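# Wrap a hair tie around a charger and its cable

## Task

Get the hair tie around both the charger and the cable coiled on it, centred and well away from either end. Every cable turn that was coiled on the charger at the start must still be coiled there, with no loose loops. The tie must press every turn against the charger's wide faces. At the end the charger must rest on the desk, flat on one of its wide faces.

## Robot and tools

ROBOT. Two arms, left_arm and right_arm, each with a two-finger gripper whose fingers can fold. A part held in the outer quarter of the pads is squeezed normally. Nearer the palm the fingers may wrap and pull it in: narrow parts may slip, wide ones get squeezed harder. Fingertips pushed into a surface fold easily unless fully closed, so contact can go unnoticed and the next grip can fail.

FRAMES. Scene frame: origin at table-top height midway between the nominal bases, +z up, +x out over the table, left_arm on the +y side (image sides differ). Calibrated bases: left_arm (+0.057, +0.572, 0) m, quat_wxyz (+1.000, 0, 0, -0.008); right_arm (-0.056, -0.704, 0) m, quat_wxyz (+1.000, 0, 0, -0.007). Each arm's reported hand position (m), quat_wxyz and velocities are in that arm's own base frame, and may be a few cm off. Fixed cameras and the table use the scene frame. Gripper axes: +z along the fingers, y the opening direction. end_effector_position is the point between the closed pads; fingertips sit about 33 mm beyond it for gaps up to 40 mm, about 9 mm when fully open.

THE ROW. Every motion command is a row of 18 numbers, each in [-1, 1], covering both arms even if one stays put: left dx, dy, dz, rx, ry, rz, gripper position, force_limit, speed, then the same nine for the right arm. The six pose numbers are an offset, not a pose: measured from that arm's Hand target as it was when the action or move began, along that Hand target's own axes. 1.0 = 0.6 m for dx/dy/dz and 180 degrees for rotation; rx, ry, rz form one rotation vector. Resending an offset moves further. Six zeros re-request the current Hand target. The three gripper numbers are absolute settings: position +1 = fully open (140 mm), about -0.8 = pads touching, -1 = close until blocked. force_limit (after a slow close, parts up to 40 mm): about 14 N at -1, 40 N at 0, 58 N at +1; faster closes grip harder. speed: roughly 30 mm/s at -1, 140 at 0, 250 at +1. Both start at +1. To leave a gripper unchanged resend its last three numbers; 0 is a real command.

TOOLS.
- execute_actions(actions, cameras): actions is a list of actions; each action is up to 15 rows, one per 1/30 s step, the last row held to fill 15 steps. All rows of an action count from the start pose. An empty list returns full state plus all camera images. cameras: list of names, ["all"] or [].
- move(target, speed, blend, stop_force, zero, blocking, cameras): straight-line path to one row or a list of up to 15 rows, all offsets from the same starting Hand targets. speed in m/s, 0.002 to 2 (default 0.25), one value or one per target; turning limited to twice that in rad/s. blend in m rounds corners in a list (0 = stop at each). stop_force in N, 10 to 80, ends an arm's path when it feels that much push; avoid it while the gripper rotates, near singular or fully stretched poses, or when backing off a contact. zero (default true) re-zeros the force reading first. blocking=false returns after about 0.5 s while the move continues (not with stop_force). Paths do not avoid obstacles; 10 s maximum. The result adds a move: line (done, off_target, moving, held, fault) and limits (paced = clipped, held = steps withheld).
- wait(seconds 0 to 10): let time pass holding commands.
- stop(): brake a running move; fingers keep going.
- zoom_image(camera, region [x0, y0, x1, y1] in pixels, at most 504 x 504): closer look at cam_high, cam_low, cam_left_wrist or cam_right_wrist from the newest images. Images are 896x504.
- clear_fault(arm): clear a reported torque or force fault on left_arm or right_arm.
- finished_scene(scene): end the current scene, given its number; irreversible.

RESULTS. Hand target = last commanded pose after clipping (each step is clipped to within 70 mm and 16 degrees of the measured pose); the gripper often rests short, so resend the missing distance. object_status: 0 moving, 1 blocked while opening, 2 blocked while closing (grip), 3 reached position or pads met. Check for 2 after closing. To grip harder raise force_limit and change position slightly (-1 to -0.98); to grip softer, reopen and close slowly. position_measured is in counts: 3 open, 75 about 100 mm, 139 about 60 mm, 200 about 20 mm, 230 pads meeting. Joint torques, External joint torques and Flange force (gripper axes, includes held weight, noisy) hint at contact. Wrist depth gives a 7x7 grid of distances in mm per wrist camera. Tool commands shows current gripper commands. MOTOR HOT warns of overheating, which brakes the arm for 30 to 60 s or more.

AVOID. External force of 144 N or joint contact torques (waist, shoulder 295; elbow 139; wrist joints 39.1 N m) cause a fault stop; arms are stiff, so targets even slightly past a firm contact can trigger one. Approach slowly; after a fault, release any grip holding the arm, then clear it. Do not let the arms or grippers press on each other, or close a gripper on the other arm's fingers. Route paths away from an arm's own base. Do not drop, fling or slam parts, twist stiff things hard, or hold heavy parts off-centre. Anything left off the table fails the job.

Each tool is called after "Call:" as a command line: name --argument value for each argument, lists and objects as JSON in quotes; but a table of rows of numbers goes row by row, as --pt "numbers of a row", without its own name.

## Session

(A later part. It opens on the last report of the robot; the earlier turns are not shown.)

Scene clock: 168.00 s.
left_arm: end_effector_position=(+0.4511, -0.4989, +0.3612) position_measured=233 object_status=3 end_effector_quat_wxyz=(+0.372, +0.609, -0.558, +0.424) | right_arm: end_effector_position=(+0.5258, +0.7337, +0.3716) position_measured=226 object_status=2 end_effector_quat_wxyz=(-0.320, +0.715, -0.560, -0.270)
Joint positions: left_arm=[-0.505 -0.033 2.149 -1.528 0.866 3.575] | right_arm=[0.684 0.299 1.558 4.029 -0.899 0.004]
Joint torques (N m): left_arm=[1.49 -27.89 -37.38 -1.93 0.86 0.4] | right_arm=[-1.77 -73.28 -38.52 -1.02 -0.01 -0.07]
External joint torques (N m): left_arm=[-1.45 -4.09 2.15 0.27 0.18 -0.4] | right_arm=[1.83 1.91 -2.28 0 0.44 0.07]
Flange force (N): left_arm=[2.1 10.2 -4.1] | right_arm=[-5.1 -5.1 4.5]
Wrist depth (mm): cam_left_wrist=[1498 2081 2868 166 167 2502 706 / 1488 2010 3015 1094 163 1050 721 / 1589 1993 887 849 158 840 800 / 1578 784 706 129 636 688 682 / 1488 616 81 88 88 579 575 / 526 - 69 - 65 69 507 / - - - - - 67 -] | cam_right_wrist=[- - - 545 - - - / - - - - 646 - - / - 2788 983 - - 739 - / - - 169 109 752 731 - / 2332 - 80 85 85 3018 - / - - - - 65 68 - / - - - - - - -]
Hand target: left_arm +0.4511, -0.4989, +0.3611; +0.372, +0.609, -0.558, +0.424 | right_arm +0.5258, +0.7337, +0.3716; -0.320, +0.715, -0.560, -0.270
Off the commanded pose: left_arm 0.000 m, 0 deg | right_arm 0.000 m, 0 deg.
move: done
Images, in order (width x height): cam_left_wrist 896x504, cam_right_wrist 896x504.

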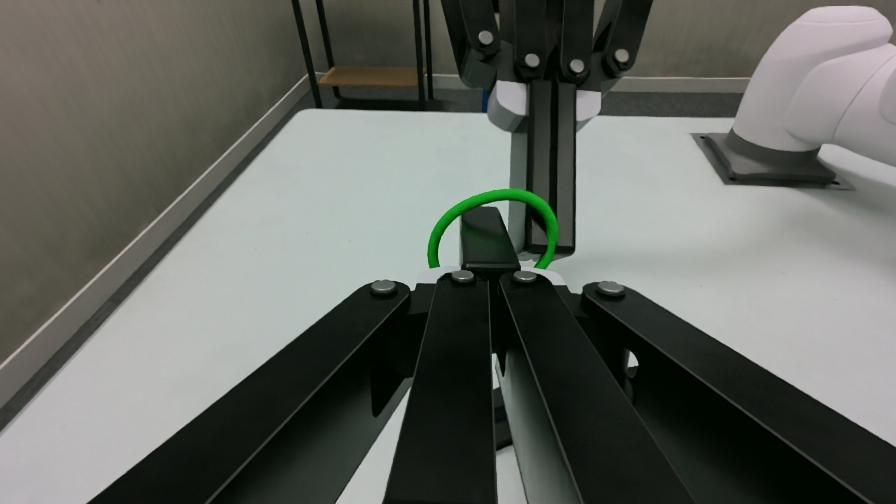

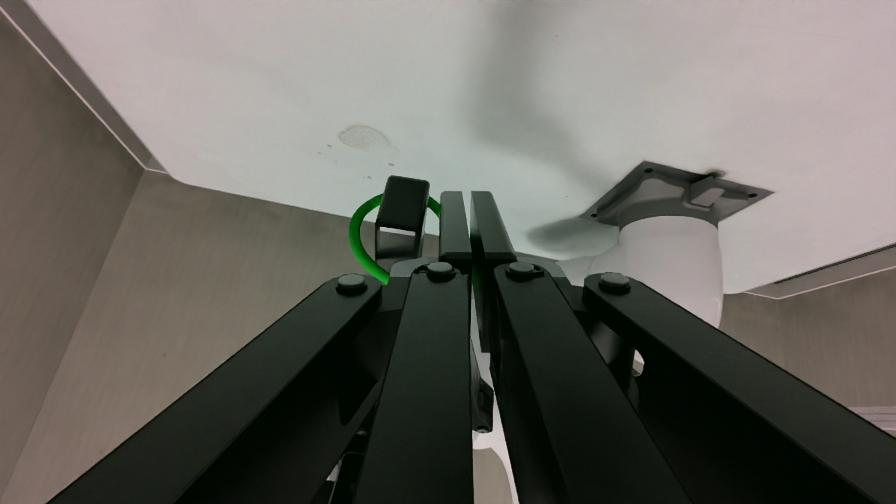

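Call:
move --pt "0.0 -0.0067 -0.012 0 0 0 -1 0 0 0 0 0 0 0 0 -1 -0.2 -1" --pt "0.0 -0.0083 -0.012 0 0 0 -0.66 0 -1 0 0 0 0 0 0 -1 -0.2 -1" --speed 0.04 --cameras '["cam_left_wrist","cam_right_wrist"]'

Call:
zoom_image --camera "cam_left_wrist" --region '[398, 150, 598, 290]'

Call:
zoom_image --camera "cam_right_wrist" --region '[320, 170, 520, 300]'

Scene clock: 184.40 s.
left_arm: end_effector_position=(+0.4553, -0.4918, +0.3639) position_measured=213 object_status=0 end_effector_quat_wxyz=(+0.372, +0.609, -0.558, +0.424) | right_arm: end_effector_position=(+0.5258, +0.7337, +0.3716) position_measured=226 object_status=2 end_effector_quat_wxyz=(-0.320, +0.715, -0.560, -0.270)
Joint positions: left_arm=[-0.486 -0.034 2.145 -1.515 0.882 3.569] | right_arm=[0.684 0.299 1.558 4.029 -0.899 0.004]
Joint torques (N m): left_arm=[2.33 -28.72 -37.66 -1.92 0.65 0.4] | right_arm=[-1.51 -73.47 -38.45 -1.08 -0.12 -0.15]
External joint torques (N m): left_arm=[-2.28 -3.18 2.34 0.28 0.37 -0.4] | right_arm=[1.67 1.77 -2.41 0.06 0.54 0.14]
Flange force (N): left_arm=[1.8 10.0 -1.8] | right_arm=[-5.2 -5.2 4.4]
Wrist depth (mm): cam_left_wrist=[1498 2063 2939 169 173 - 719 / 1507 2100 2903 1084 168 1059 733 / 1537 2119 874 881 182 846 822 / 1589 739 717 128 648 688 686 / 1537 624 83 82 88 565 578 / 548 62 67 65 65 71 507 / - - - - - - -] | cam_right_wrist=[- - 566 - - - 461 / 2211 - - - - - - / 2211 - - - - 748 606 / - 2420 168 108 770 703 - / 2353 - 81 85 85 703 2397 / - - - - 65 68 2490 / - - - - - - -]
Hand target: left_arm +0.4553, -0.4918, +0.3639; +0.372, +0.609, -0.558, +0.424 | right_arm +0.5258, +0.7337, +0.3716; -0.320, +0.715, -0.560, -0.270
Off the commanded pose: left_arm 0.000 m, 0 deg | right_arm 0.000 m, 0 deg.
move: done
Images, in order (width x height): cam_left_wrist 896x504, cam_right_wrist 896x504.

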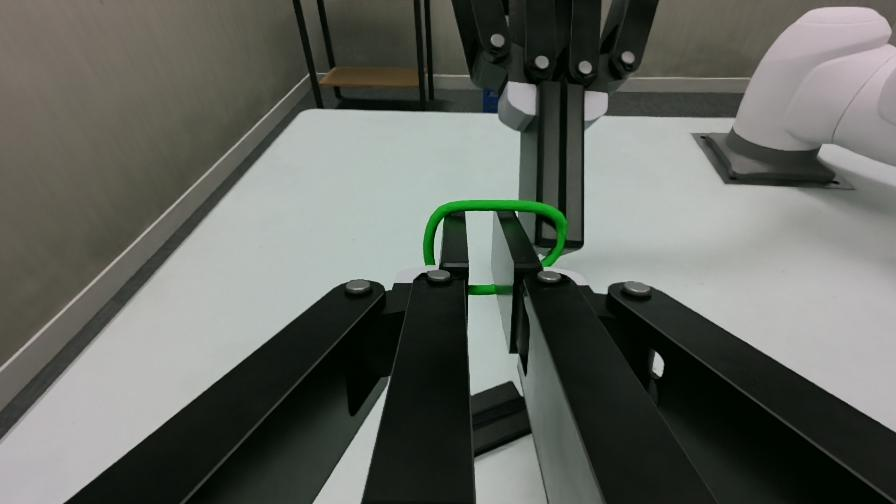

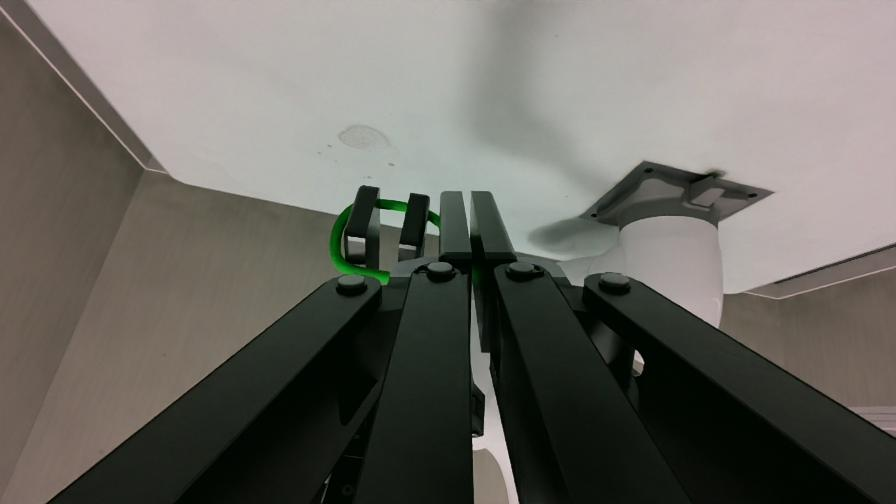

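Scaled by 2.520 from the camera's 896x504 image, which has a finer 1280x720 frame.

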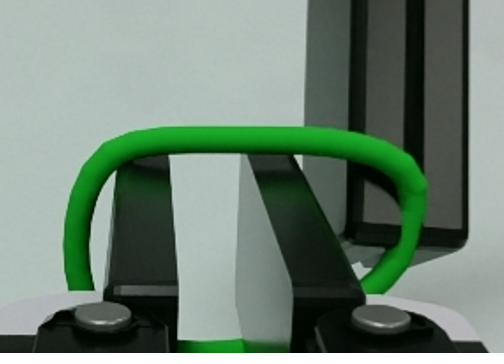

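Scaled by 2.520 from the camera's 896x504 image, which has a finer 1280x720 frame.

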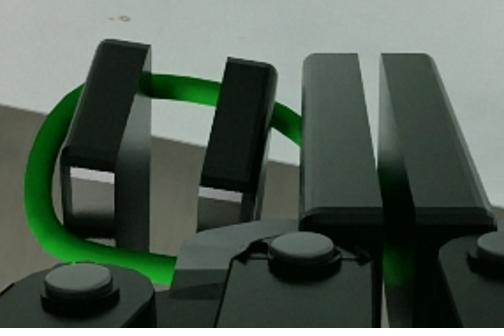

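Call:
move --pt "0.0 -0.005 0 0 0 0 -0.66 0 -1 0 0 0 0 0 0 -1 -0.2 -1" --pt "0.0 -0.005 0 0 0 0 -0.59 0 -1 0 0 0 0 0 0 -1 -0.2 -1" --speed 0.03 --cameras '["cam_left_wrist"]'

Call:
move --pt "0.0 0 0 0 0 0 -0.59 0 -1 0 0 0 0 0 0 -0.65 -0.2 -1" --pt "0.0 0 0 0 0 0 -0.59 0 -1 0 0 -0.1 0 0 0 -0.65 -0.2 -1" --speed 0.04 --cameras '["cam_left_wrist","cam_right_wrist"]'

Scene clock: 190.93 s.
left_arm: end_effector_position=(+0.4583, -0.4915, +0.3639) position_measured=204 object_status=3 end_effector_quat_wxyz=(+0.372, +0.609, -0.558, +0.424) | right_arm: end_effector_position=(+0.5258, +0.7337, +0.3716) position_measured=226 object_status=2 end_effector_quat_wxyz=(-0.320, +0.715, -0.560, -0.270)
Joint positions: left_arm=[-0.483 -0.03 2.14 -1.513 0.885 3.569] | right_arm=[0.684 0.299 1.558 4.029 -0.899 0.004]
Joint torques (N m): left_arm=[2.87 -28.53 -37.81 -2.06 0.27 0.41] | right_arm=[-1.6 -73.89 -38.42 -0.91 -0.53 -0.04]
External joint torques (N m): left_arm=[-2.86 -3.93 2.4 0.42 0.76 -0.41] | right_arm=[1.68 2.19 -2.4 -0.11 0.96 0.03]
Flange force (N): left_arm=[2.6 11.4 -2.5] | right_arm=[-5.0 -5.3 5.3]
Wrist depth (mm): cam_left_wrist=[1434 2328 4276 169 172 - 708 / 1507 2138 3015 1099 172 2977 724 / 1547 2218 891 891 776 865 817 / 1633 747 721 116 166 690 678 / 1507 619 88 82 94 94 576 / 1375 62 69 69 65 74 510 / - - - - - - -] | cam_right_wrist=[- - - 582 - - 473 / - 799 766 - - - - / 2311 - 891 - - 733 - / - - 167 109 789 711 - / - - 80 85 85 675 - / - - - - 65 68 - / - - - - - - -]
Hand target: left_arm +0.4583, -0.4915, +0.3639; +0.372, +0.609, -0.558, +0.424 | right_arm +0.5258, +0.7337, +0.3716; -0.320, +0.715, -0.560, -0.270
Off the commanded pose: left_arm 0.000 m, 0 deg | right_arm 0.000 m, 0 deg.
move: done
Images, in order (width x height): cam_left_wrist 896x504.

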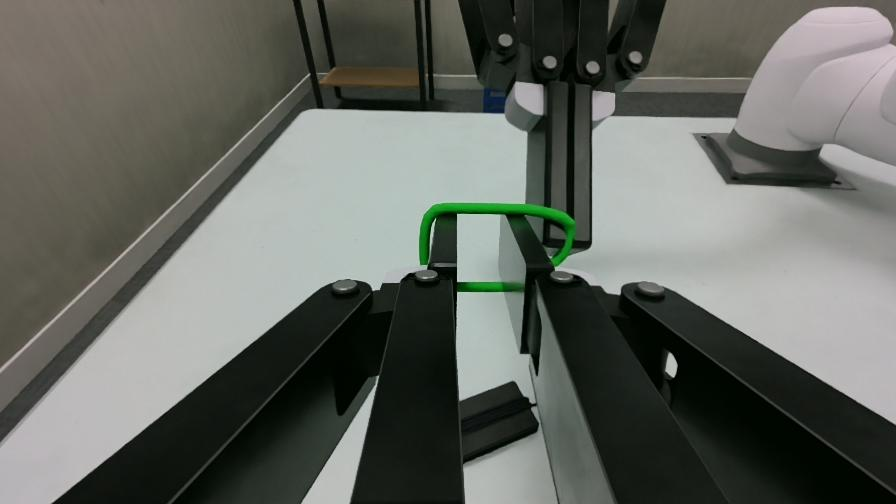

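Scene clock: 193.37 s.
left_arm: end_effector_position=(+0.4583, -0.4914, +0.3639) position_measured=204 object_status=3 end_effector_quat_wxyz=(+0.372, +0.609, -0.558, +0.424) | right_arm: end_effector_position=(+0.5275, +0.6881, +0.4105) position_measured=211 object_status=3 end_effector_quat_wxyz=(-0.320, +0.715, -0.560, -0.270)
Joint positions: left_arm=[-0.483 -0.03 2.14 -1.513 0.885 3.569] | right_arm=[0.631 0.239 1.564 4.009 -0.972 0.015]
Joint torques (N m): left_arm=[2.6 -29.38 -37.4 -1.98 0.74 0.43] | right_arm=[-1.77 -67.95 -39.33 -1.13 -0.05 -0.03]
External joint torques (N m): left_arm=[-2.55 -2.86 1.93 0.33 0.28 -0.43] | right_arm=[1.83 2.45 -1.9 0.1 0.49 0.03]
Flange force (N): left_arm=[2.5 9.4 -0.8] | right_arm=[-4.5 -5.2 4.7]
Wrist depth (mm): cam_left_wrist=[1498 2138 - 2502 180 4522 704 / 1479 2642 2939 3054 972 2977 724 / 1568 2027 881 877 858 840 817 / 1479 733 706 121 674 700 678 / 1547 - 88 82 94 94 575 / 1391 62 69 69 65 74 510 / - - - - - - -] | cam_right_wrist=[2102 - 591 - 528 - 498 / - - - - - - - / - 3090 - - - 807 - / - 2311 219 108 797 748 3331 / - - 85 85 80 - - / - - - - 68 68 - / - - - - - - -]
Hand target: left_arm +0.4583, -0.4915, +0.3639; +0.372, +0.609, -0.558, +0.424 | right_arm +0.5276, +0.6881, +0.4105; -0.320, +0.715, -0.560, -0.270
Off the commanded pose: left_arm 0.000 m, 0 deg | right_arm 0.000 m, 0 deg.
move: done
Images, in order (width x height): cam_left_wrist 896x504, cam_right_wrist 896x504.

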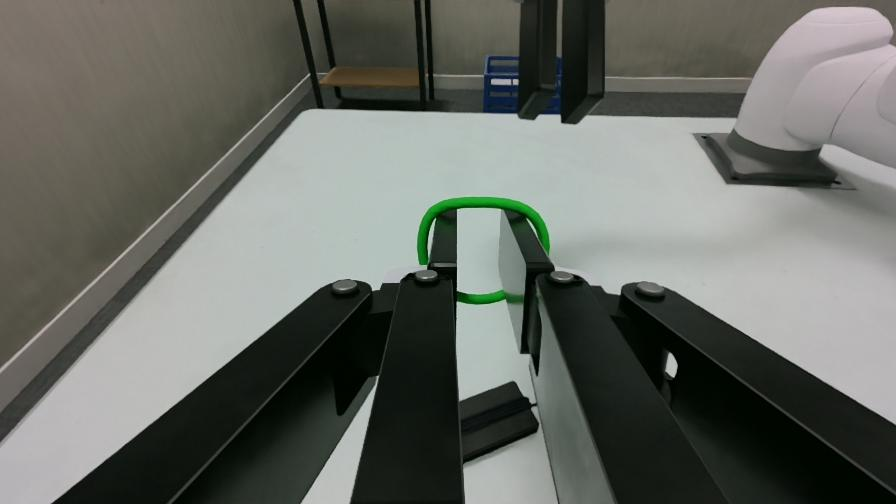

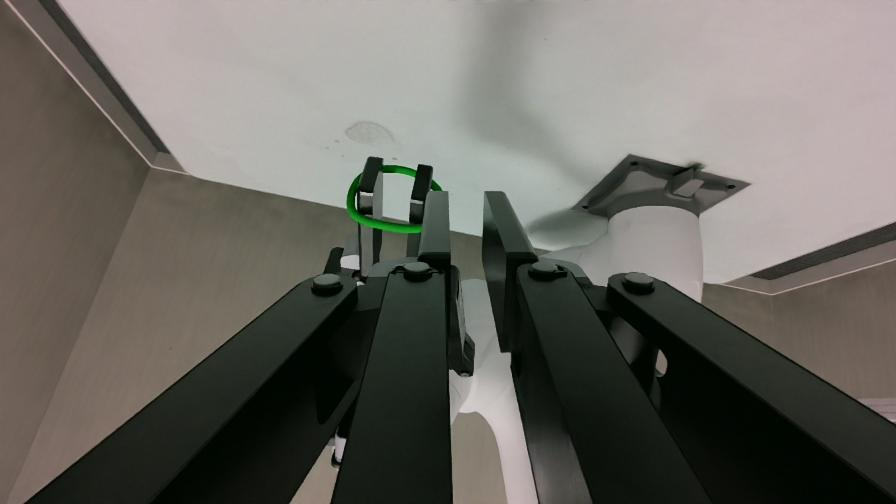

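Call:
move --pt "0.0 0 0 0 0 0 -0.325 0 -1 0 0 -0.12 0 0 0 -0.65 -0.2 -1" --speed 0.1 --cameras '["cam_left_wrist"]'

Call:
zoom_image --camera "cam_left_wrist" --region '[368, 150, 648, 350]'

Scene clock: 215.73 s.
left_arm: end_effector_position=(+0.4583, -0.4915, +0.3639) position_measured=170 object_status=3 end_effector_quat_wxyz=(+0.372, +0.609, -0.558, +0.424) | right_arm: end_effector_position=(+0.5296, +0.6334, +0.4572) position_measured=211 object_status=3 end_effector_quat_wxyz=(-0.320, +0.715, -0.560, -0.270)
Joint positions: left_arm=[-0.483 -0.03 2.14 -1.513 0.885 3.569] | right_arm=[0.563 0.174 1.558 3.99 -1.069 0.025]
Joint torques (N m): left_arm=[2.42 -28.79 -37.6 -1.95 0.8 0.33] | right_arm=[-2.46 -61.45 -39.7 -1.01 0.14 0]
External joint torques (N m): left_arm=[-2.4 -3.53 2.33 0.31 0.22 -0.33] | right_arm=[2.47 1.23 -2.5 -0.03 0.34 -0.01]
Flange force (N): left_arm=[2.0 10.8 -1.7] | right_arm=[-6.1 -4.8 3.5]
Wrist depth (mm): cam_left_wrist=[1547 2027 2375 5003 - 2977 702 / 1517 2119 3054 3015 2868 1079 719 / 1557 1993 877 868 858 840 817 / 1527 742 737 672 148 694 694 / 1507 88 88 565 95 91 576 / - 64 - 495 - 69 - / - - - 435 - - -] | cam_right_wrist=[- - - - - - - / - - - - - - - / - - 1073 292 968 869 - / 2700 - 354 108 867 817 2700 / 2211 - 85 85 80 - 2700 / - - - - 68 68 - / - - - - - - -]
Hand target: left_arm +0.4583, -0.4915, +0.3639; +0.372, +0.609, -0.558, +0.424 | right_arm +0.5296, +0.6334, +0.4573; -0.320, +0.715, -0.560, -0.270
Off the commanded pose: left_arm 0.000 m, 0 deg | right_arm 0.000 m, 0 deg.
move: done
Images, in order (width x height): cam_left_wrist 896x504.

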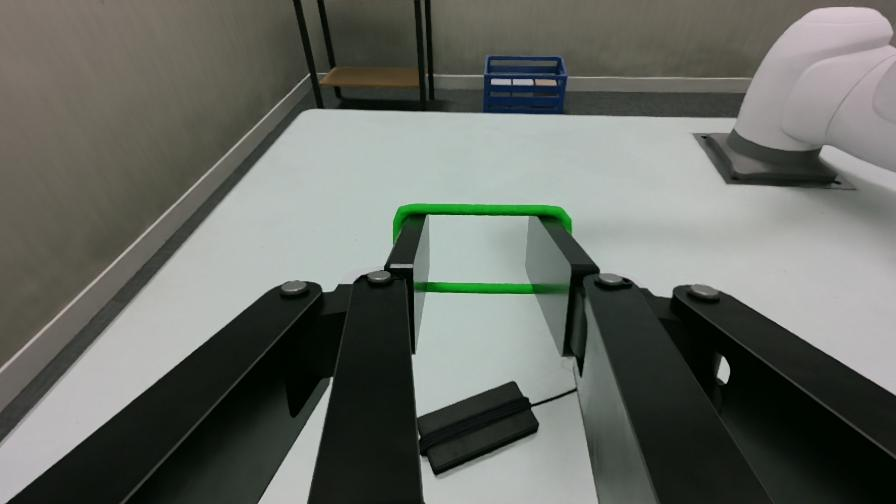

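Scaled by 1.800 from the camera's 896x504 image, which has a finer 1280x720 frame.

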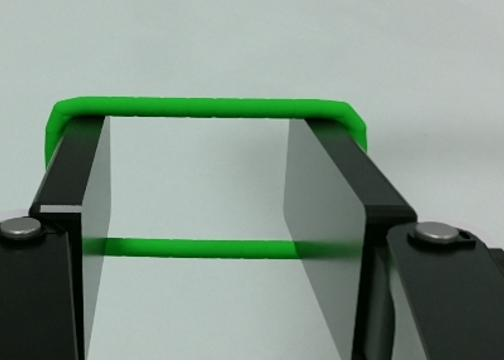

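Call:
move --pt "-0.06 0.004 -0.411 -0.033 0.1188 0 -0.325 0 -1 0.053 -0.0675 0.186 -0.39 -0.0325 -0.843 0.15 0 0" --speed 0.3 --cameras '["all"]'

Scene clock: 228.77 s.
left_arm: end_effector_position=(+0.4302, -0.2503, +0.4201) position_measured=170 object_status=3 end_effector_quat_wxyz=(+0.499, +0.499, -0.501, +0.501) | right_arm: end_effector_position=(+0.5731, +0.7050, +0.3674) position_measured=110 object_status=3 end_effector_quat_wxyz=(-0.001, +0.708, +0.706, +0.000)
Joint positions: left_arm=[0.11 0.004 2.249 -1.501 1.656 3.829] | right_arm=[0.85 0.6 0.907 3.143 -1.635 -2.289]
Joint torques (N m): left_arm=[2.46 -26.84 -31.5 -2.21 1.55 0.38] | right_arm=[-2.55 -103.58 -40.21 -4.24 -0.32 -0.07]
External joint torques (N m): left_arm=[-2.59 -3.35 1.69 0.27 0.22 -0.38] | right_arm=[2.49 1.82 -2.25 -0.08 0.34 0.07]
Flange force (N): left_arm=[3.6 7.4 6.7] | right_arm=[10.2 4.6 -4.1]
Wrist depth (mm): cam_left_wrist=[1537 2502 - 403 3563 698 2734 / 1600 2138 3221 422 - 825 3618 / 1668 - 3015 3408 4355 1079 2767 / 1704 2529 3266 1299 147 1084 922 / 1729 82 88 894 94 91 1131 / - 64 - 724 - 69 - / - - - 588 - - -] | cam_right_wrist=[- - - - - - - / - - - - - - 482 / - - - - - - - / 522 - 129 540 167 - - / - 85 - - - 86 83 / - - - - - - - / - - - - - - -]
Hand target: left_arm +0.4302, -0.2503, +0.4201; +0.499, +0.499, -0.501, +0.501 | right_arm +0.5731, +0.7050, +0.3674; -0.001, +0.708, +0.706, +0.000
Off the commanded pose: left_arm 0.000 m, 0 deg | right_arm 0.000 m, 0 deg.
move: done

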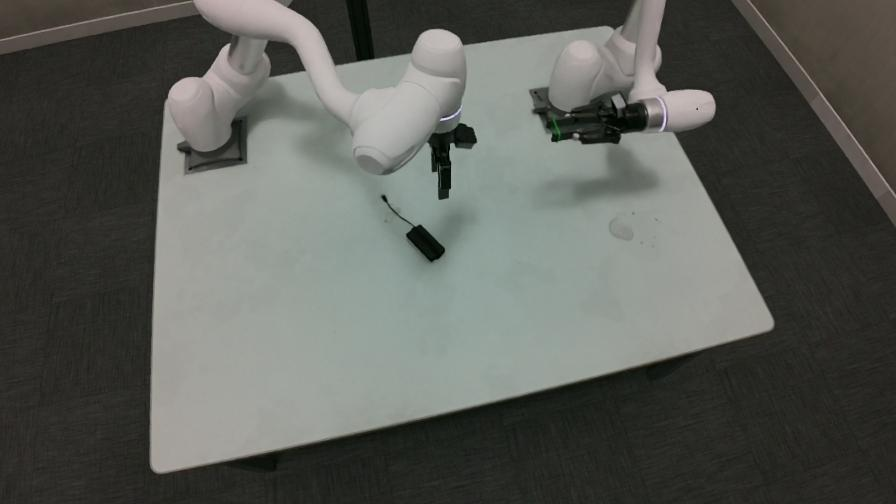

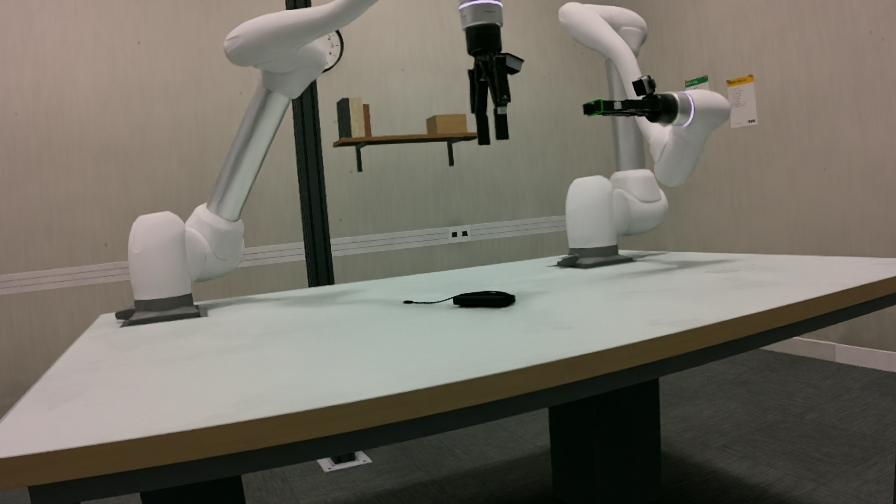

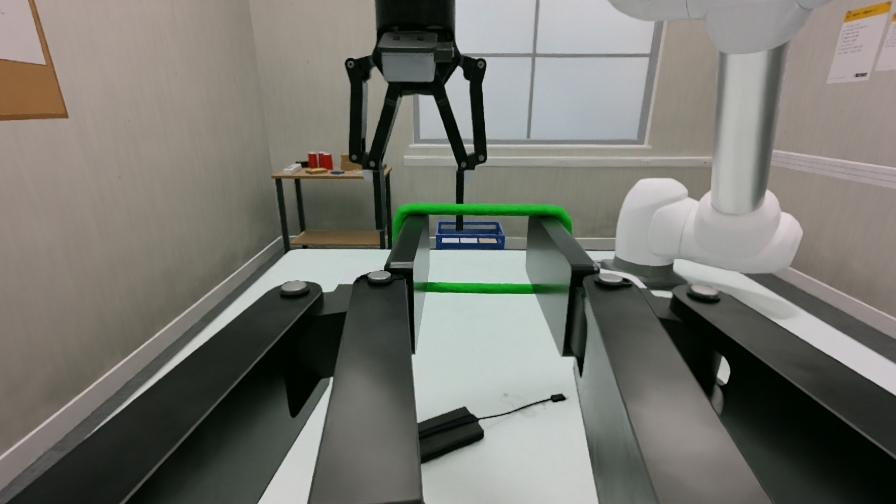

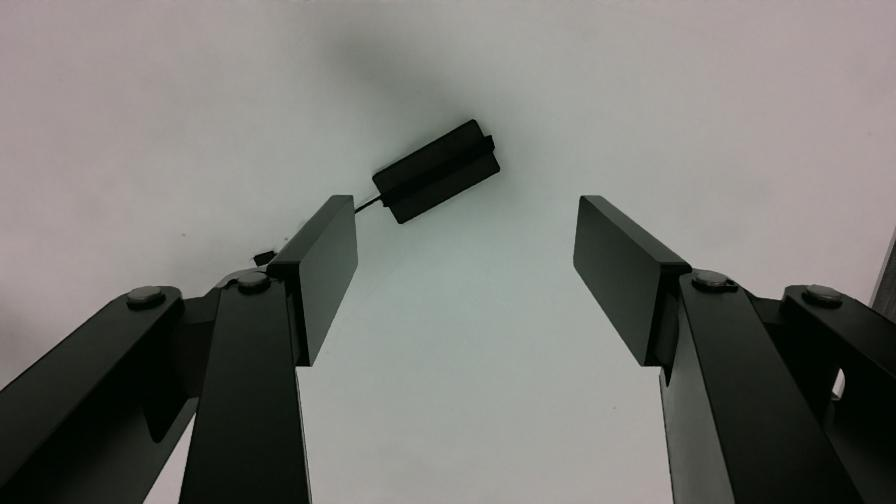

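Call:
zoom_image --camera "cam_right_wrist" --region '[236, 100, 516, 280]'

Scaled by 1.800 from the camera's 896x504 image, which has a finer 1280x720 frame.

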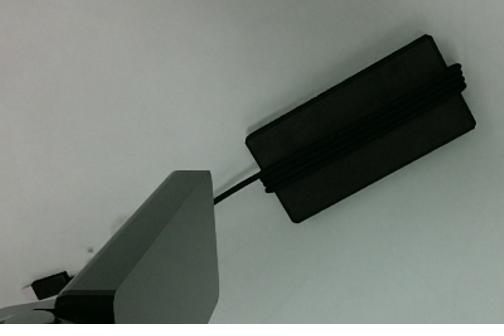

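Call:
move --pt "0 0 0 0 0 0 -0.325 0 -1 -0.0762 -0.0965 0.412 0 0 0.3417 0.15 0 0" --speed 0.3 --cameras '["cam_right_wrist"]'

Call:
zoom_image --camera "cam_right_wrist" --region '[248, 0, 648, 400]'

Scene clock: 250.23 s.
left_arm: end_effector_position=(+0.4302, -0.2503, +0.4201) position_measured=170 object_status=3 end_effector_quat_wxyz=(+0.499, +0.499, -0.501, +0.501) | right_arm: end_effector_position=(+0.5148, +0.6596, +0.1202) position_measured=110 object_status=3 end_effector_quat_wxyz=(+0.000, +0.970, +0.245, -0.001)
Joint positions: left_arm=[0.11 0.004 2.249 -1.501 1.656 3.829] | right_arm=[0.866 0.553 1.437 3.143 -1.152 -1.2]
Joint torques (N m): left_arm=[2.82 -27.35 -31.72 -2.22 1.52 0.38] | right_arm=[-2.52 -95.38 -37.62 -3.9 -0.52 -0.13]
External joint torques (N m): left_arm=[-2.84 -2.74 2.03 0.32 0.24 -0.38] | right_arm=[2.08 1.76 -1.04 -0.09 0.55 0.13]
Flange force (N): left_arm=[2.4 6.9 7.1] | right_arm=[3.3 -4.3 1.1]
Wrist depth (mm): cam_left_wrist=[1656 2529 - 425 629 717 2672 / 1795 2556 542 444 - 846 2939 / 1656 2734 3733 459 3855 1079 2672 / 1527 - 3094 487 148 1055 3094 / 1704 88 88 509 94 91 2502 / - 64 - 690 - 69 - / - - - 585 - - -] | cam_right_wrist=[- - - - - 227 - / - - 239 216 - 242 240 / - - - 246 - - 254 / - - 129 268 146 - - / - 85 107 273 - 86 81 / - - 302 - - - - / - - - - - - -]
Hand target: left_arm +0.4302, -0.2503, +0.4201; +0.499, +0.499, -0.501, +0.501 | right_arm +0.5148, +0.6595, +0.1202; +0.000, +0.970, +0.245, -0.001
Off the commanded pose: left_arm 0.000 m, 0 deg | right_arm 0.000 m, 0 deg.
move: done
Images, in order (width x height): cam_right_wrist 896x504.

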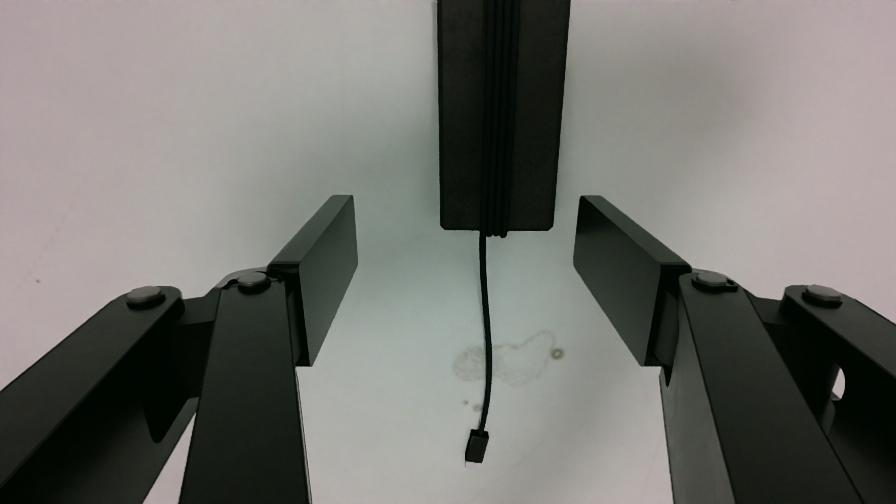

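Scaled by 1.260 from the camera's 896x504 image, which has a finer 1280x720 frame.

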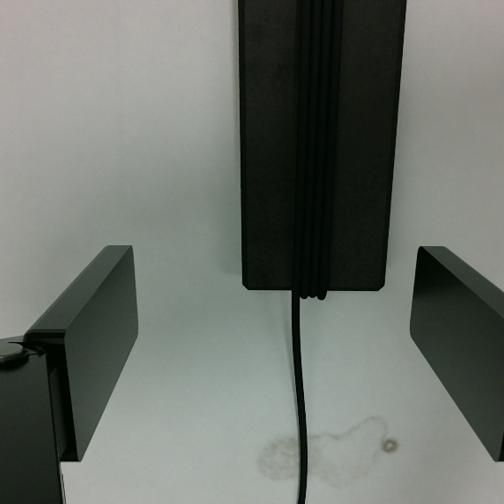

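Call:
move --pt "0 0 0 0 0 0 -0.325 0 -1 0.0075 0.0332 0.067 0 0 -0.003 0.15 0 0" --speed 0.15 --cameras '["cam_right_wrist"]'

Scene clock: 268.43 s.
left_arm: end_effector_position=(+0.4302, -0.2503, +0.4201) position_measured=170 object_status=3 end_effector_quat_wxyz=(+0.499, +0.499, -0.501, +0.501) | right_arm: end_effector_position=(+0.5281, +0.6442, +0.0800) position_measured=110 object_status=3 end_effector_quat_wxyz=(+0.000, +0.968, +0.249, +0.000)
Joint positions: left_arm=[0.11 0.004 2.249 -1.501 1.656 3.829] | right_arm=[0.842 0.576 1.479 3.143 -1.088 -1.233]
Joint torques (N m): left_arm=[2.47 -26.71 -31.42 -2.27 1.49 0.48] | right_arm=[-1.89 -96.09 -34.73 -3.74 -0.55 -0.08]
External joint torques (N m): left_arm=[-2.34 -3.53 1.49 0.35 0.26 -0.48] | right_arm=[1.81 1.78 -2.73 -0.12 0.59 0.08]
Flange force (N): left_arm=[4.2 7.5 5.9] | right_arm=[7.2 -5.3 0.2]
Wrist depth (mm): cam_left_wrist=[1680 2328 - - 637 700 2450 / 1809 2903 - 459 3793 781 2450 / 1729 2556 3674 472 - 976 2475 / 1795 2642 3618 499 147 1084 3054 / 1704 88 88 528 94 91 1120 / - 64 - 646 - 69 - / - - - 585 - - -] | cam_right_wrist=[- 190 - 164 - 192 192 / - 203 - 172 - - - / 211 212 - 183 - 215 215 / - - 129 - 147 - - / - 85 107 236 - 86 83 / - - - - - - - / - - - - 279 - -]
Hand target: left_arm +0.4302, -0.2503, +0.4201; +0.499, +0.499, -0.501, +0.501 | right_arm +0.5281, +0.6442, +0.0800; +0.000, +0.968, +0.249, -0.001
Off the commanded pose: left_arm 0.000 m, 0 deg | right_arm 0.000 m, 0 deg.
move: done
Images, in order (width x height): cam_right_wrist 896x504.

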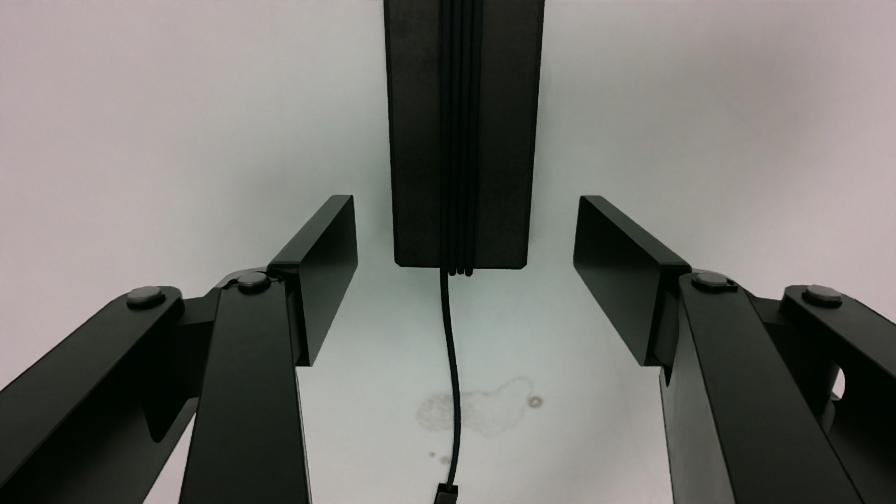

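Call:
move --pt "0 0 0 0 0 0 -0.325 0 -1 0.0 0.0 0.071 0 0 0 0.15 0 0" --speed 0.06 --stop_force 12

Call:
move --pt "0 0 0 0 0 0 -0.325 0 -1 0 0 0 0 0 0 -1 0.1 -1" --cameras '["cam_right_wrist"]'

Scene clock: 276.53 s.
left_arm: end_effector_position=(+0.4302, -0.2503, +0.4201) position_measured=170 object_status=3 end_effector_quat_wxyz=(+0.499, +0.499, -0.501, +0.501) | right_arm: end_effector_position=(+0.5281, +0.6442, +0.0374) position_measured=110 object_status=3 end_effector_quat_wxyz=(+0.000, +0.968, +0.249, -0.001)
Joint positions: left_arm=[0.11 0.004 2.249 -1.501 1.656 3.829] | right_arm=[0.842 0.61 1.508 3.143 -1.024 -1.233]
Joint torques (N m): left_arm=[2.27 -26.94 -31.55 -2.22 1.58 0.45] | right_arm=[-2.12 -97.97 -33.96 -3.56 -0.39 -0.08]
External joint torques (N m): left_arm=[-2.27 -3.18 1.84 0.3 0.18 -0.45] | right_arm=[2.24 2.05 -2.18 -0.16 0.43 0.08]
Flange force (N): left_arm=[3.4 7.5 6.0] | right_arm=[6.2 -5.5 1.0]
Wrist depth (mm): cam_left_wrist=[1680 2475 - - 643 682 2703 / 1704 2261 - 605 3563 786 2734 / 1633 - 585 474 4276 944 2977 / 1755 1928 3266 499 147 1104 2375 / 1704 82 88 526 95 91 1125 / - 64 - 627 - 69 - / - - - 588 - - -] | cam_right_wrist=[151 150 152 - - 153 - / 159 159 160 134 - 161 162 / - - - 141 147 171 - / - 177 139 156 148 110 182 / - 85 119 191 - 86 81 / - - - 203 - - - / - - - - - - -]
Hand target: left_arm +0.4302, -0.2503, +0.4201; +0.499, +0.499, -0.501, +0.501 | right_arm +0.5281, +0.6442, +0.0374; +0.000, +0.968, +0.249, -0.001
Off the commanded pose: left_arm 0.000 m, 0 deg | right_arm 0.000 m, 0 deg.
move: done

Scene clock: 277.77 s.
left_arm: end_effector_position=(+0.4302, -0.2503, +0.4201) position_measured=170 object_status=3 end_effector_quat_wxyz=(+0.499, +0.499, -0.501, +0.501) | right_arm: end_effector_position=(+0.5281, +0.6442, +0.0374) position_measured=145 object_status=0 end_effector_quat_wxyz=(+0.000, +0.968, +0.249, -0.001)
Joint positions: left_arm=[0.11 0.004 2.249 -1.501 1.656 3.829] | right_arm=[0.842 0.61 1.508 3.143 -1.024 -1.233]
Joint torques (N m): left_arm=[2.35 -27.09 -31.83 -2.2 1.54 0.43] | right_arm=[-3.23 -93.79 -32.65 -3.85 -0.16 0.02]
External joint torques (N m): left_arm=[-2.31 -3.25 2.1 0.28 0.23 -0.43] | right_arm=[3.51 -2.21 -3.52 0.13 0.19 -0.02]
Flange force (N): left_arm=[3.2 8.0 6.1] | right_arm=[3.5 -5.9 -3.8]
Wrist depth (mm): cam_left_wrist=[1716 2868 - 3733 648 684 2613 / 1781 2400 - 598 3855 3408 2734 / 1600 - 622 472 3919 1104 2703 / 1692 2734 3312 495 147 1074 2502 / 1716 82 88 532 95 91 2450 / - 64 - 627 - 69 - / - - - 582 - - -] | cam_right_wrist=[- 151 152 - - 154 152 / - 159 161 - 161 161 163 / - 169 - 141 167 171 - / - 178 117 - 131 - - / - 80 85 - 114 88 79 / - - - - - - 75 / - 70 - - - - 71]
Hand target: left_arm +0.4302, -0.2503, +0.4201; +0.499, +0.499, -0.501, +0.501 | right_arm +0.5281, +0.6442, +0.0374; +0.000, +0.968, +0.249, -0.001
Off the commanded pose: left_arm 0.000 m, 0 deg | right_arm 0.000 m, 0 deg.
move: done
Images, in order (width x height): cam_right_wrist 896x504.

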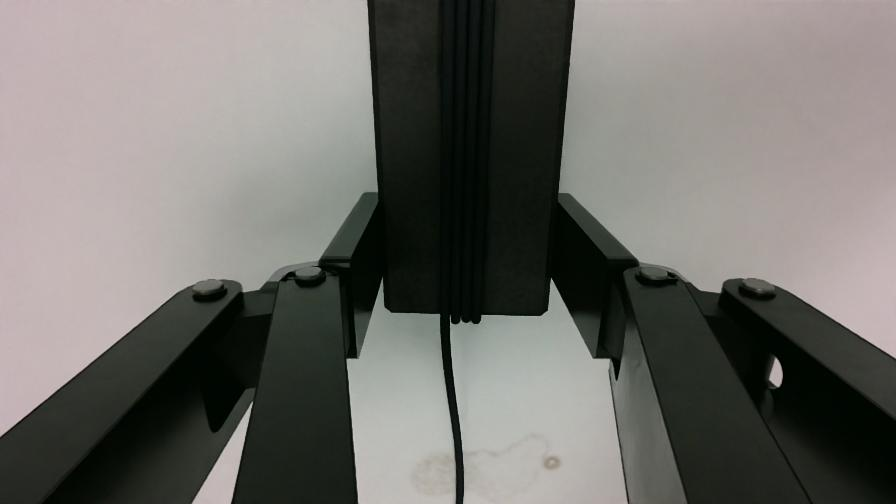

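Call:
move --pt "0 0 0 0 0 0 -0.325 0 -1 0 0 -0.1 0 0 0 -1 0.1 -1" --pt "0 0 0 0 0 0 -0.325 0 -1 -0.011 0.0167 -0.5327 0 0 -0.3388 -1 0.1 -1" --speed '[0.06,0.2]' --blend '[0.02,0]' --cameras '["all"]'

Scene clock: 290.03 s.
left_arm: end_effector_position=(+0.4302, -0.2503, +0.4201) position_measured=170 object_status=3 end_effector_quat_wxyz=(+0.499, +0.499, -0.501, +0.501) | right_arm: end_effector_position=(+0.5275, +0.6321, +0.3571) position_measured=145 object_status=2 end_effector_quat_wxyz=(-0.001, +0.708, +0.706, +0.000)
Joint positions: left_arm=[0.11 0.004 2.249 -1.501 1.656 3.829] | right_arm=[0.833 0.44 1.173 3.143 -1.529 -2.306]
Joint torques (N m): left_arm=[2.38 -26.72 -31.74 -2.23 1.59 0.45] | right_arm=[-2.65 -87.25 -41.55 -4.14 -0.38 0]
External joint torques (N m): left_arm=[-2.35 -3.56 2.02 0.31 0.18 -0.45] | right_arm=[2.6 0.25 -0.8 -0.18 0.41 0]
Flange force (N): left_arm=[3.7 8.3 6.3] | right_arm=[3.8 -1.0 -0.6]
Wrist depth (mm): cam_left_wrist=[1823 2672 - 463 - 781 2584 / 1755 2400 - 496 3674 805 2703 / 1729 1976 - 492 3359 1014 2734 / 1729 3266 3054 482 147 1089 2672 / 1729 82 88 901 95 91 2283 / - 64 - 721 - 69 - / - - - 582 - - -] | cam_right_wrist=[450 - - - - - - / 470 - - 132 - - - / - 492 479 140 - 512 - / - - 117 - 119 512 - / - 80 85 - 114 88 79 / - - - - - - 75 / - 70 - - - - 71]
Hand target: left_arm +0.4302, -0.2503, +0.4201; +0.499, +0.499, -0.501, +0.501 | right_arm +0.5275, +0.6321, +0.3570; -0.001, +0.708, +0.706, +0.000
Off the commanded pose: left_arm 0.000 m, 0 deg | right_arm 0.000 m, 0 deg.
move: done

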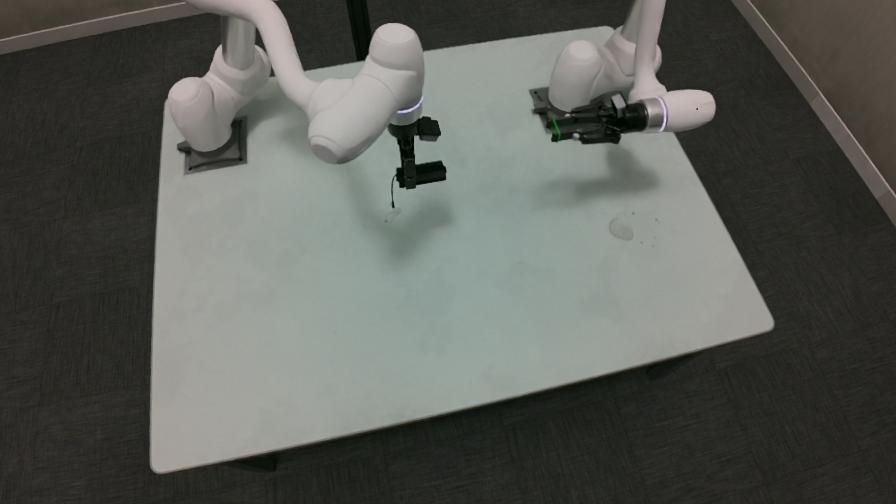

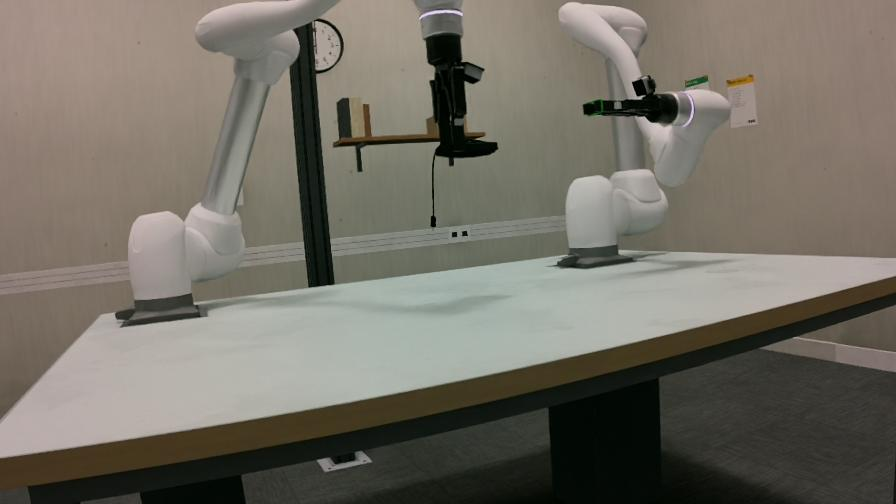

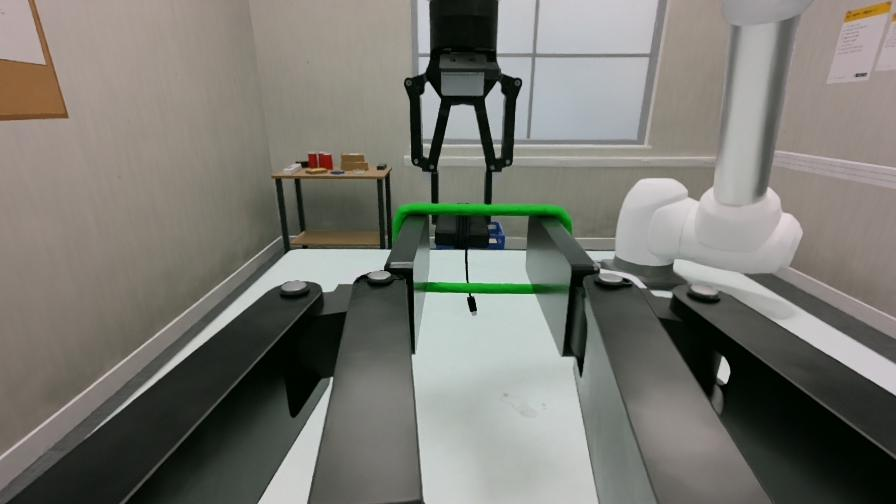

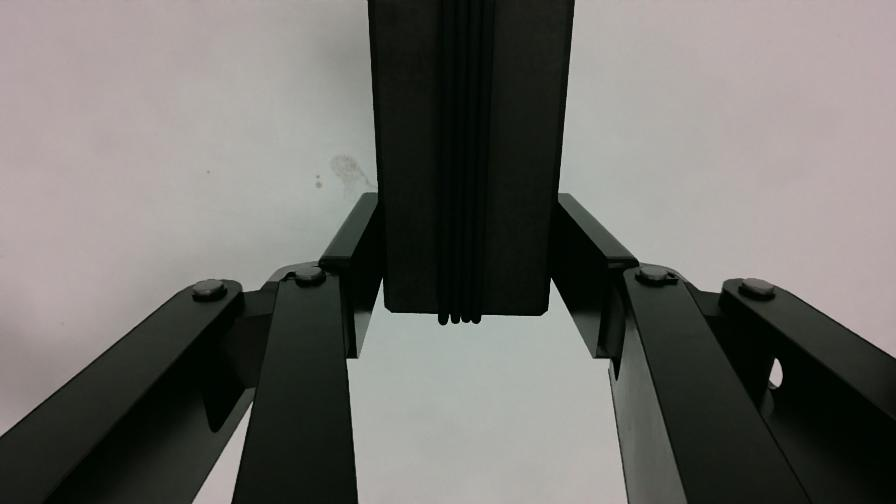

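Call:
move --pt "0 0 0 0 0 0 0.0 0 -1 0 0 0 0 0 0 -1 0.1 -1" --pt "-0.1435 -0.0057 0.3495 0 0 0 0 0 -1 0 0 0 0 0 0 -1 0.1 -1" --speed 0.15 --cameras '["all"]'

Call:
zoom_image --camera "cam_left_wrist" --region '[318, 100, 618, 350]'

Scene clock: 306.77 s.
left_arm: end_effector_position=(+0.4338, -0.4599, +0.3340) position_measured=129 object_status=3 end_effector_quat_wxyz=(+0.499, +0.499, -0.501, +0.501) | right_arm: end_effector_position=(+0.5275, +0.6321, +0.3570) position_measured=145 object_status=2 end_effector_quat_wxyz=(-0.001, +0.708, +0.706, +0.000)
Joint positions: left_arm=[-0.362 0.154 2.298 -1.855 1.343 4.058] | right_arm=[0.833 0.44 1.173 3.143 -1.529 -2.306]
Joint torques (N m): left_arm=[2.43 -36.6 -26.29 -2.78 1.97 0.46] | right_arm=[-2.44 -90.41 -41.45 -4.08 -0.47 0]
External joint torques (N m): left_arm=[-2.4 -4.07 1.72 0.36 0.23 -0.46] | right_arm=[2.66 3.3 -0.94 -0.23 0.49 0]
Flange force (N): left_arm=[6.7 9.6 1.5] | right_arm=[8.2 2.6 -0.5]
Wrist depth (mm): cam_left_wrist=[1729 - 3135 281 2977 - 606 / 1692 2450 3054 298 2672 3359 674 / 1488 - 2642 234 3458 908 728 / 1742 2450 151 1041 150 911 771 / 1680 88 107 742 159 89 797 / - - - 589 589 66 74 / - 70 - 476 479 - 67] | cam_right_wrist=[- - - - - - - / - - - - - - - / - - - 141 522 509 - / - - 118 - 131 506 - / - 80 85 - 114 88 79 / - - - - - - 75 / - 70 - - - - 71]
Hand target: left_arm +0.4338, -0.4600, +0.3340; +0.499, +0.499, -0.501, +0.501 | right_arm +0.5275, +0.6321, +0.3570; -0.001, +0.708, +0.706, +0.000
Off the commanded pose: left_arm 0.000 m, 0 deg | right_arm 0.000 m, 0 deg.
move: done

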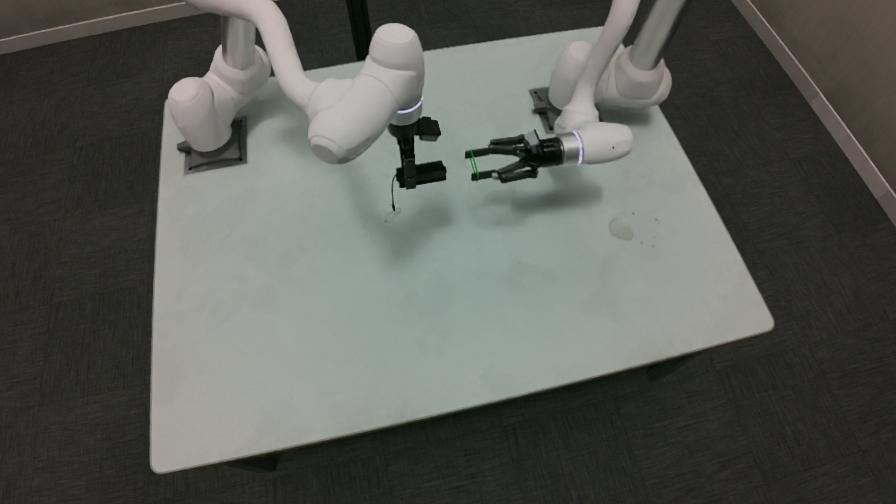

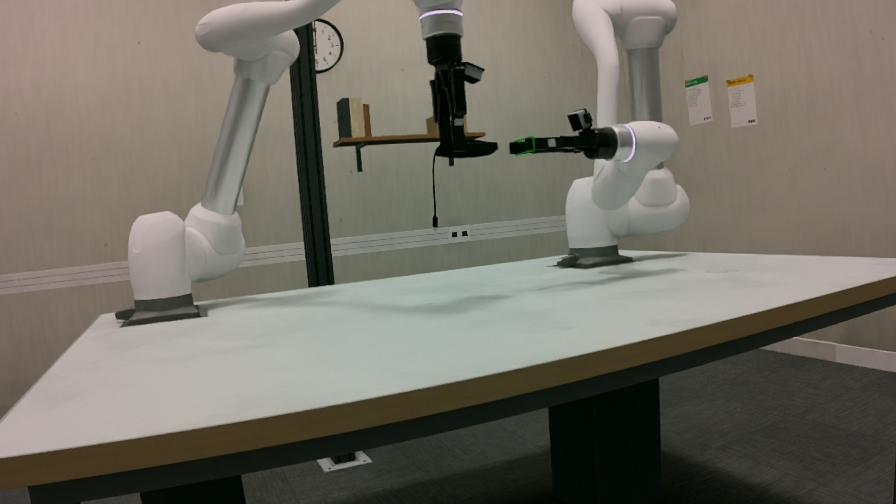

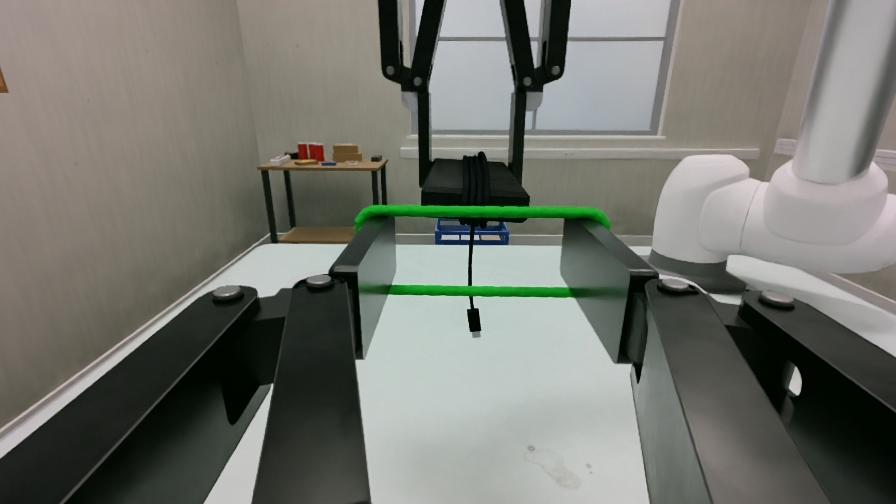

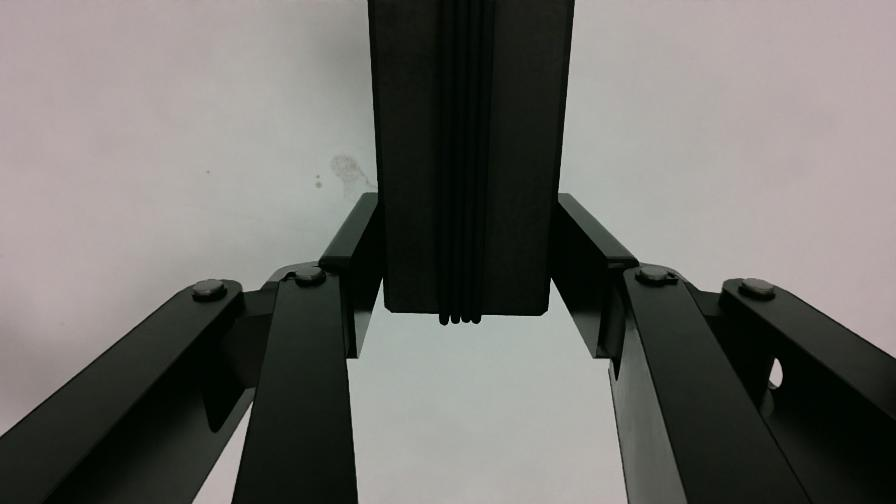

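Scaled by 1.680 from the camera's 896x504 image, which has a finer 1280x720 frame.

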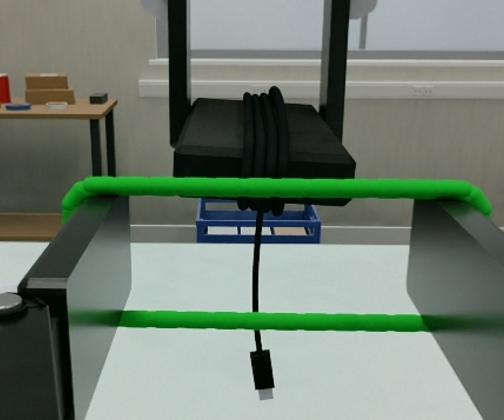

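Call:
zoom_image --camera "cam_left_wrist" --region '[408, 140, 548, 230]'

Scaled by 3.600 from the camera's 896x504 image, which has a finer 1280x720 frame.

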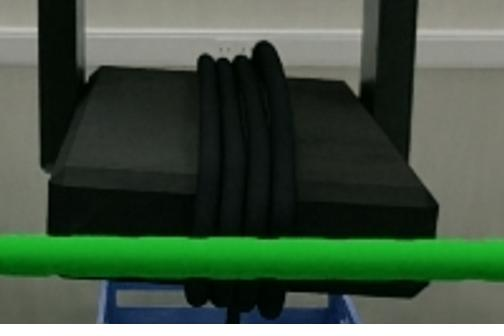

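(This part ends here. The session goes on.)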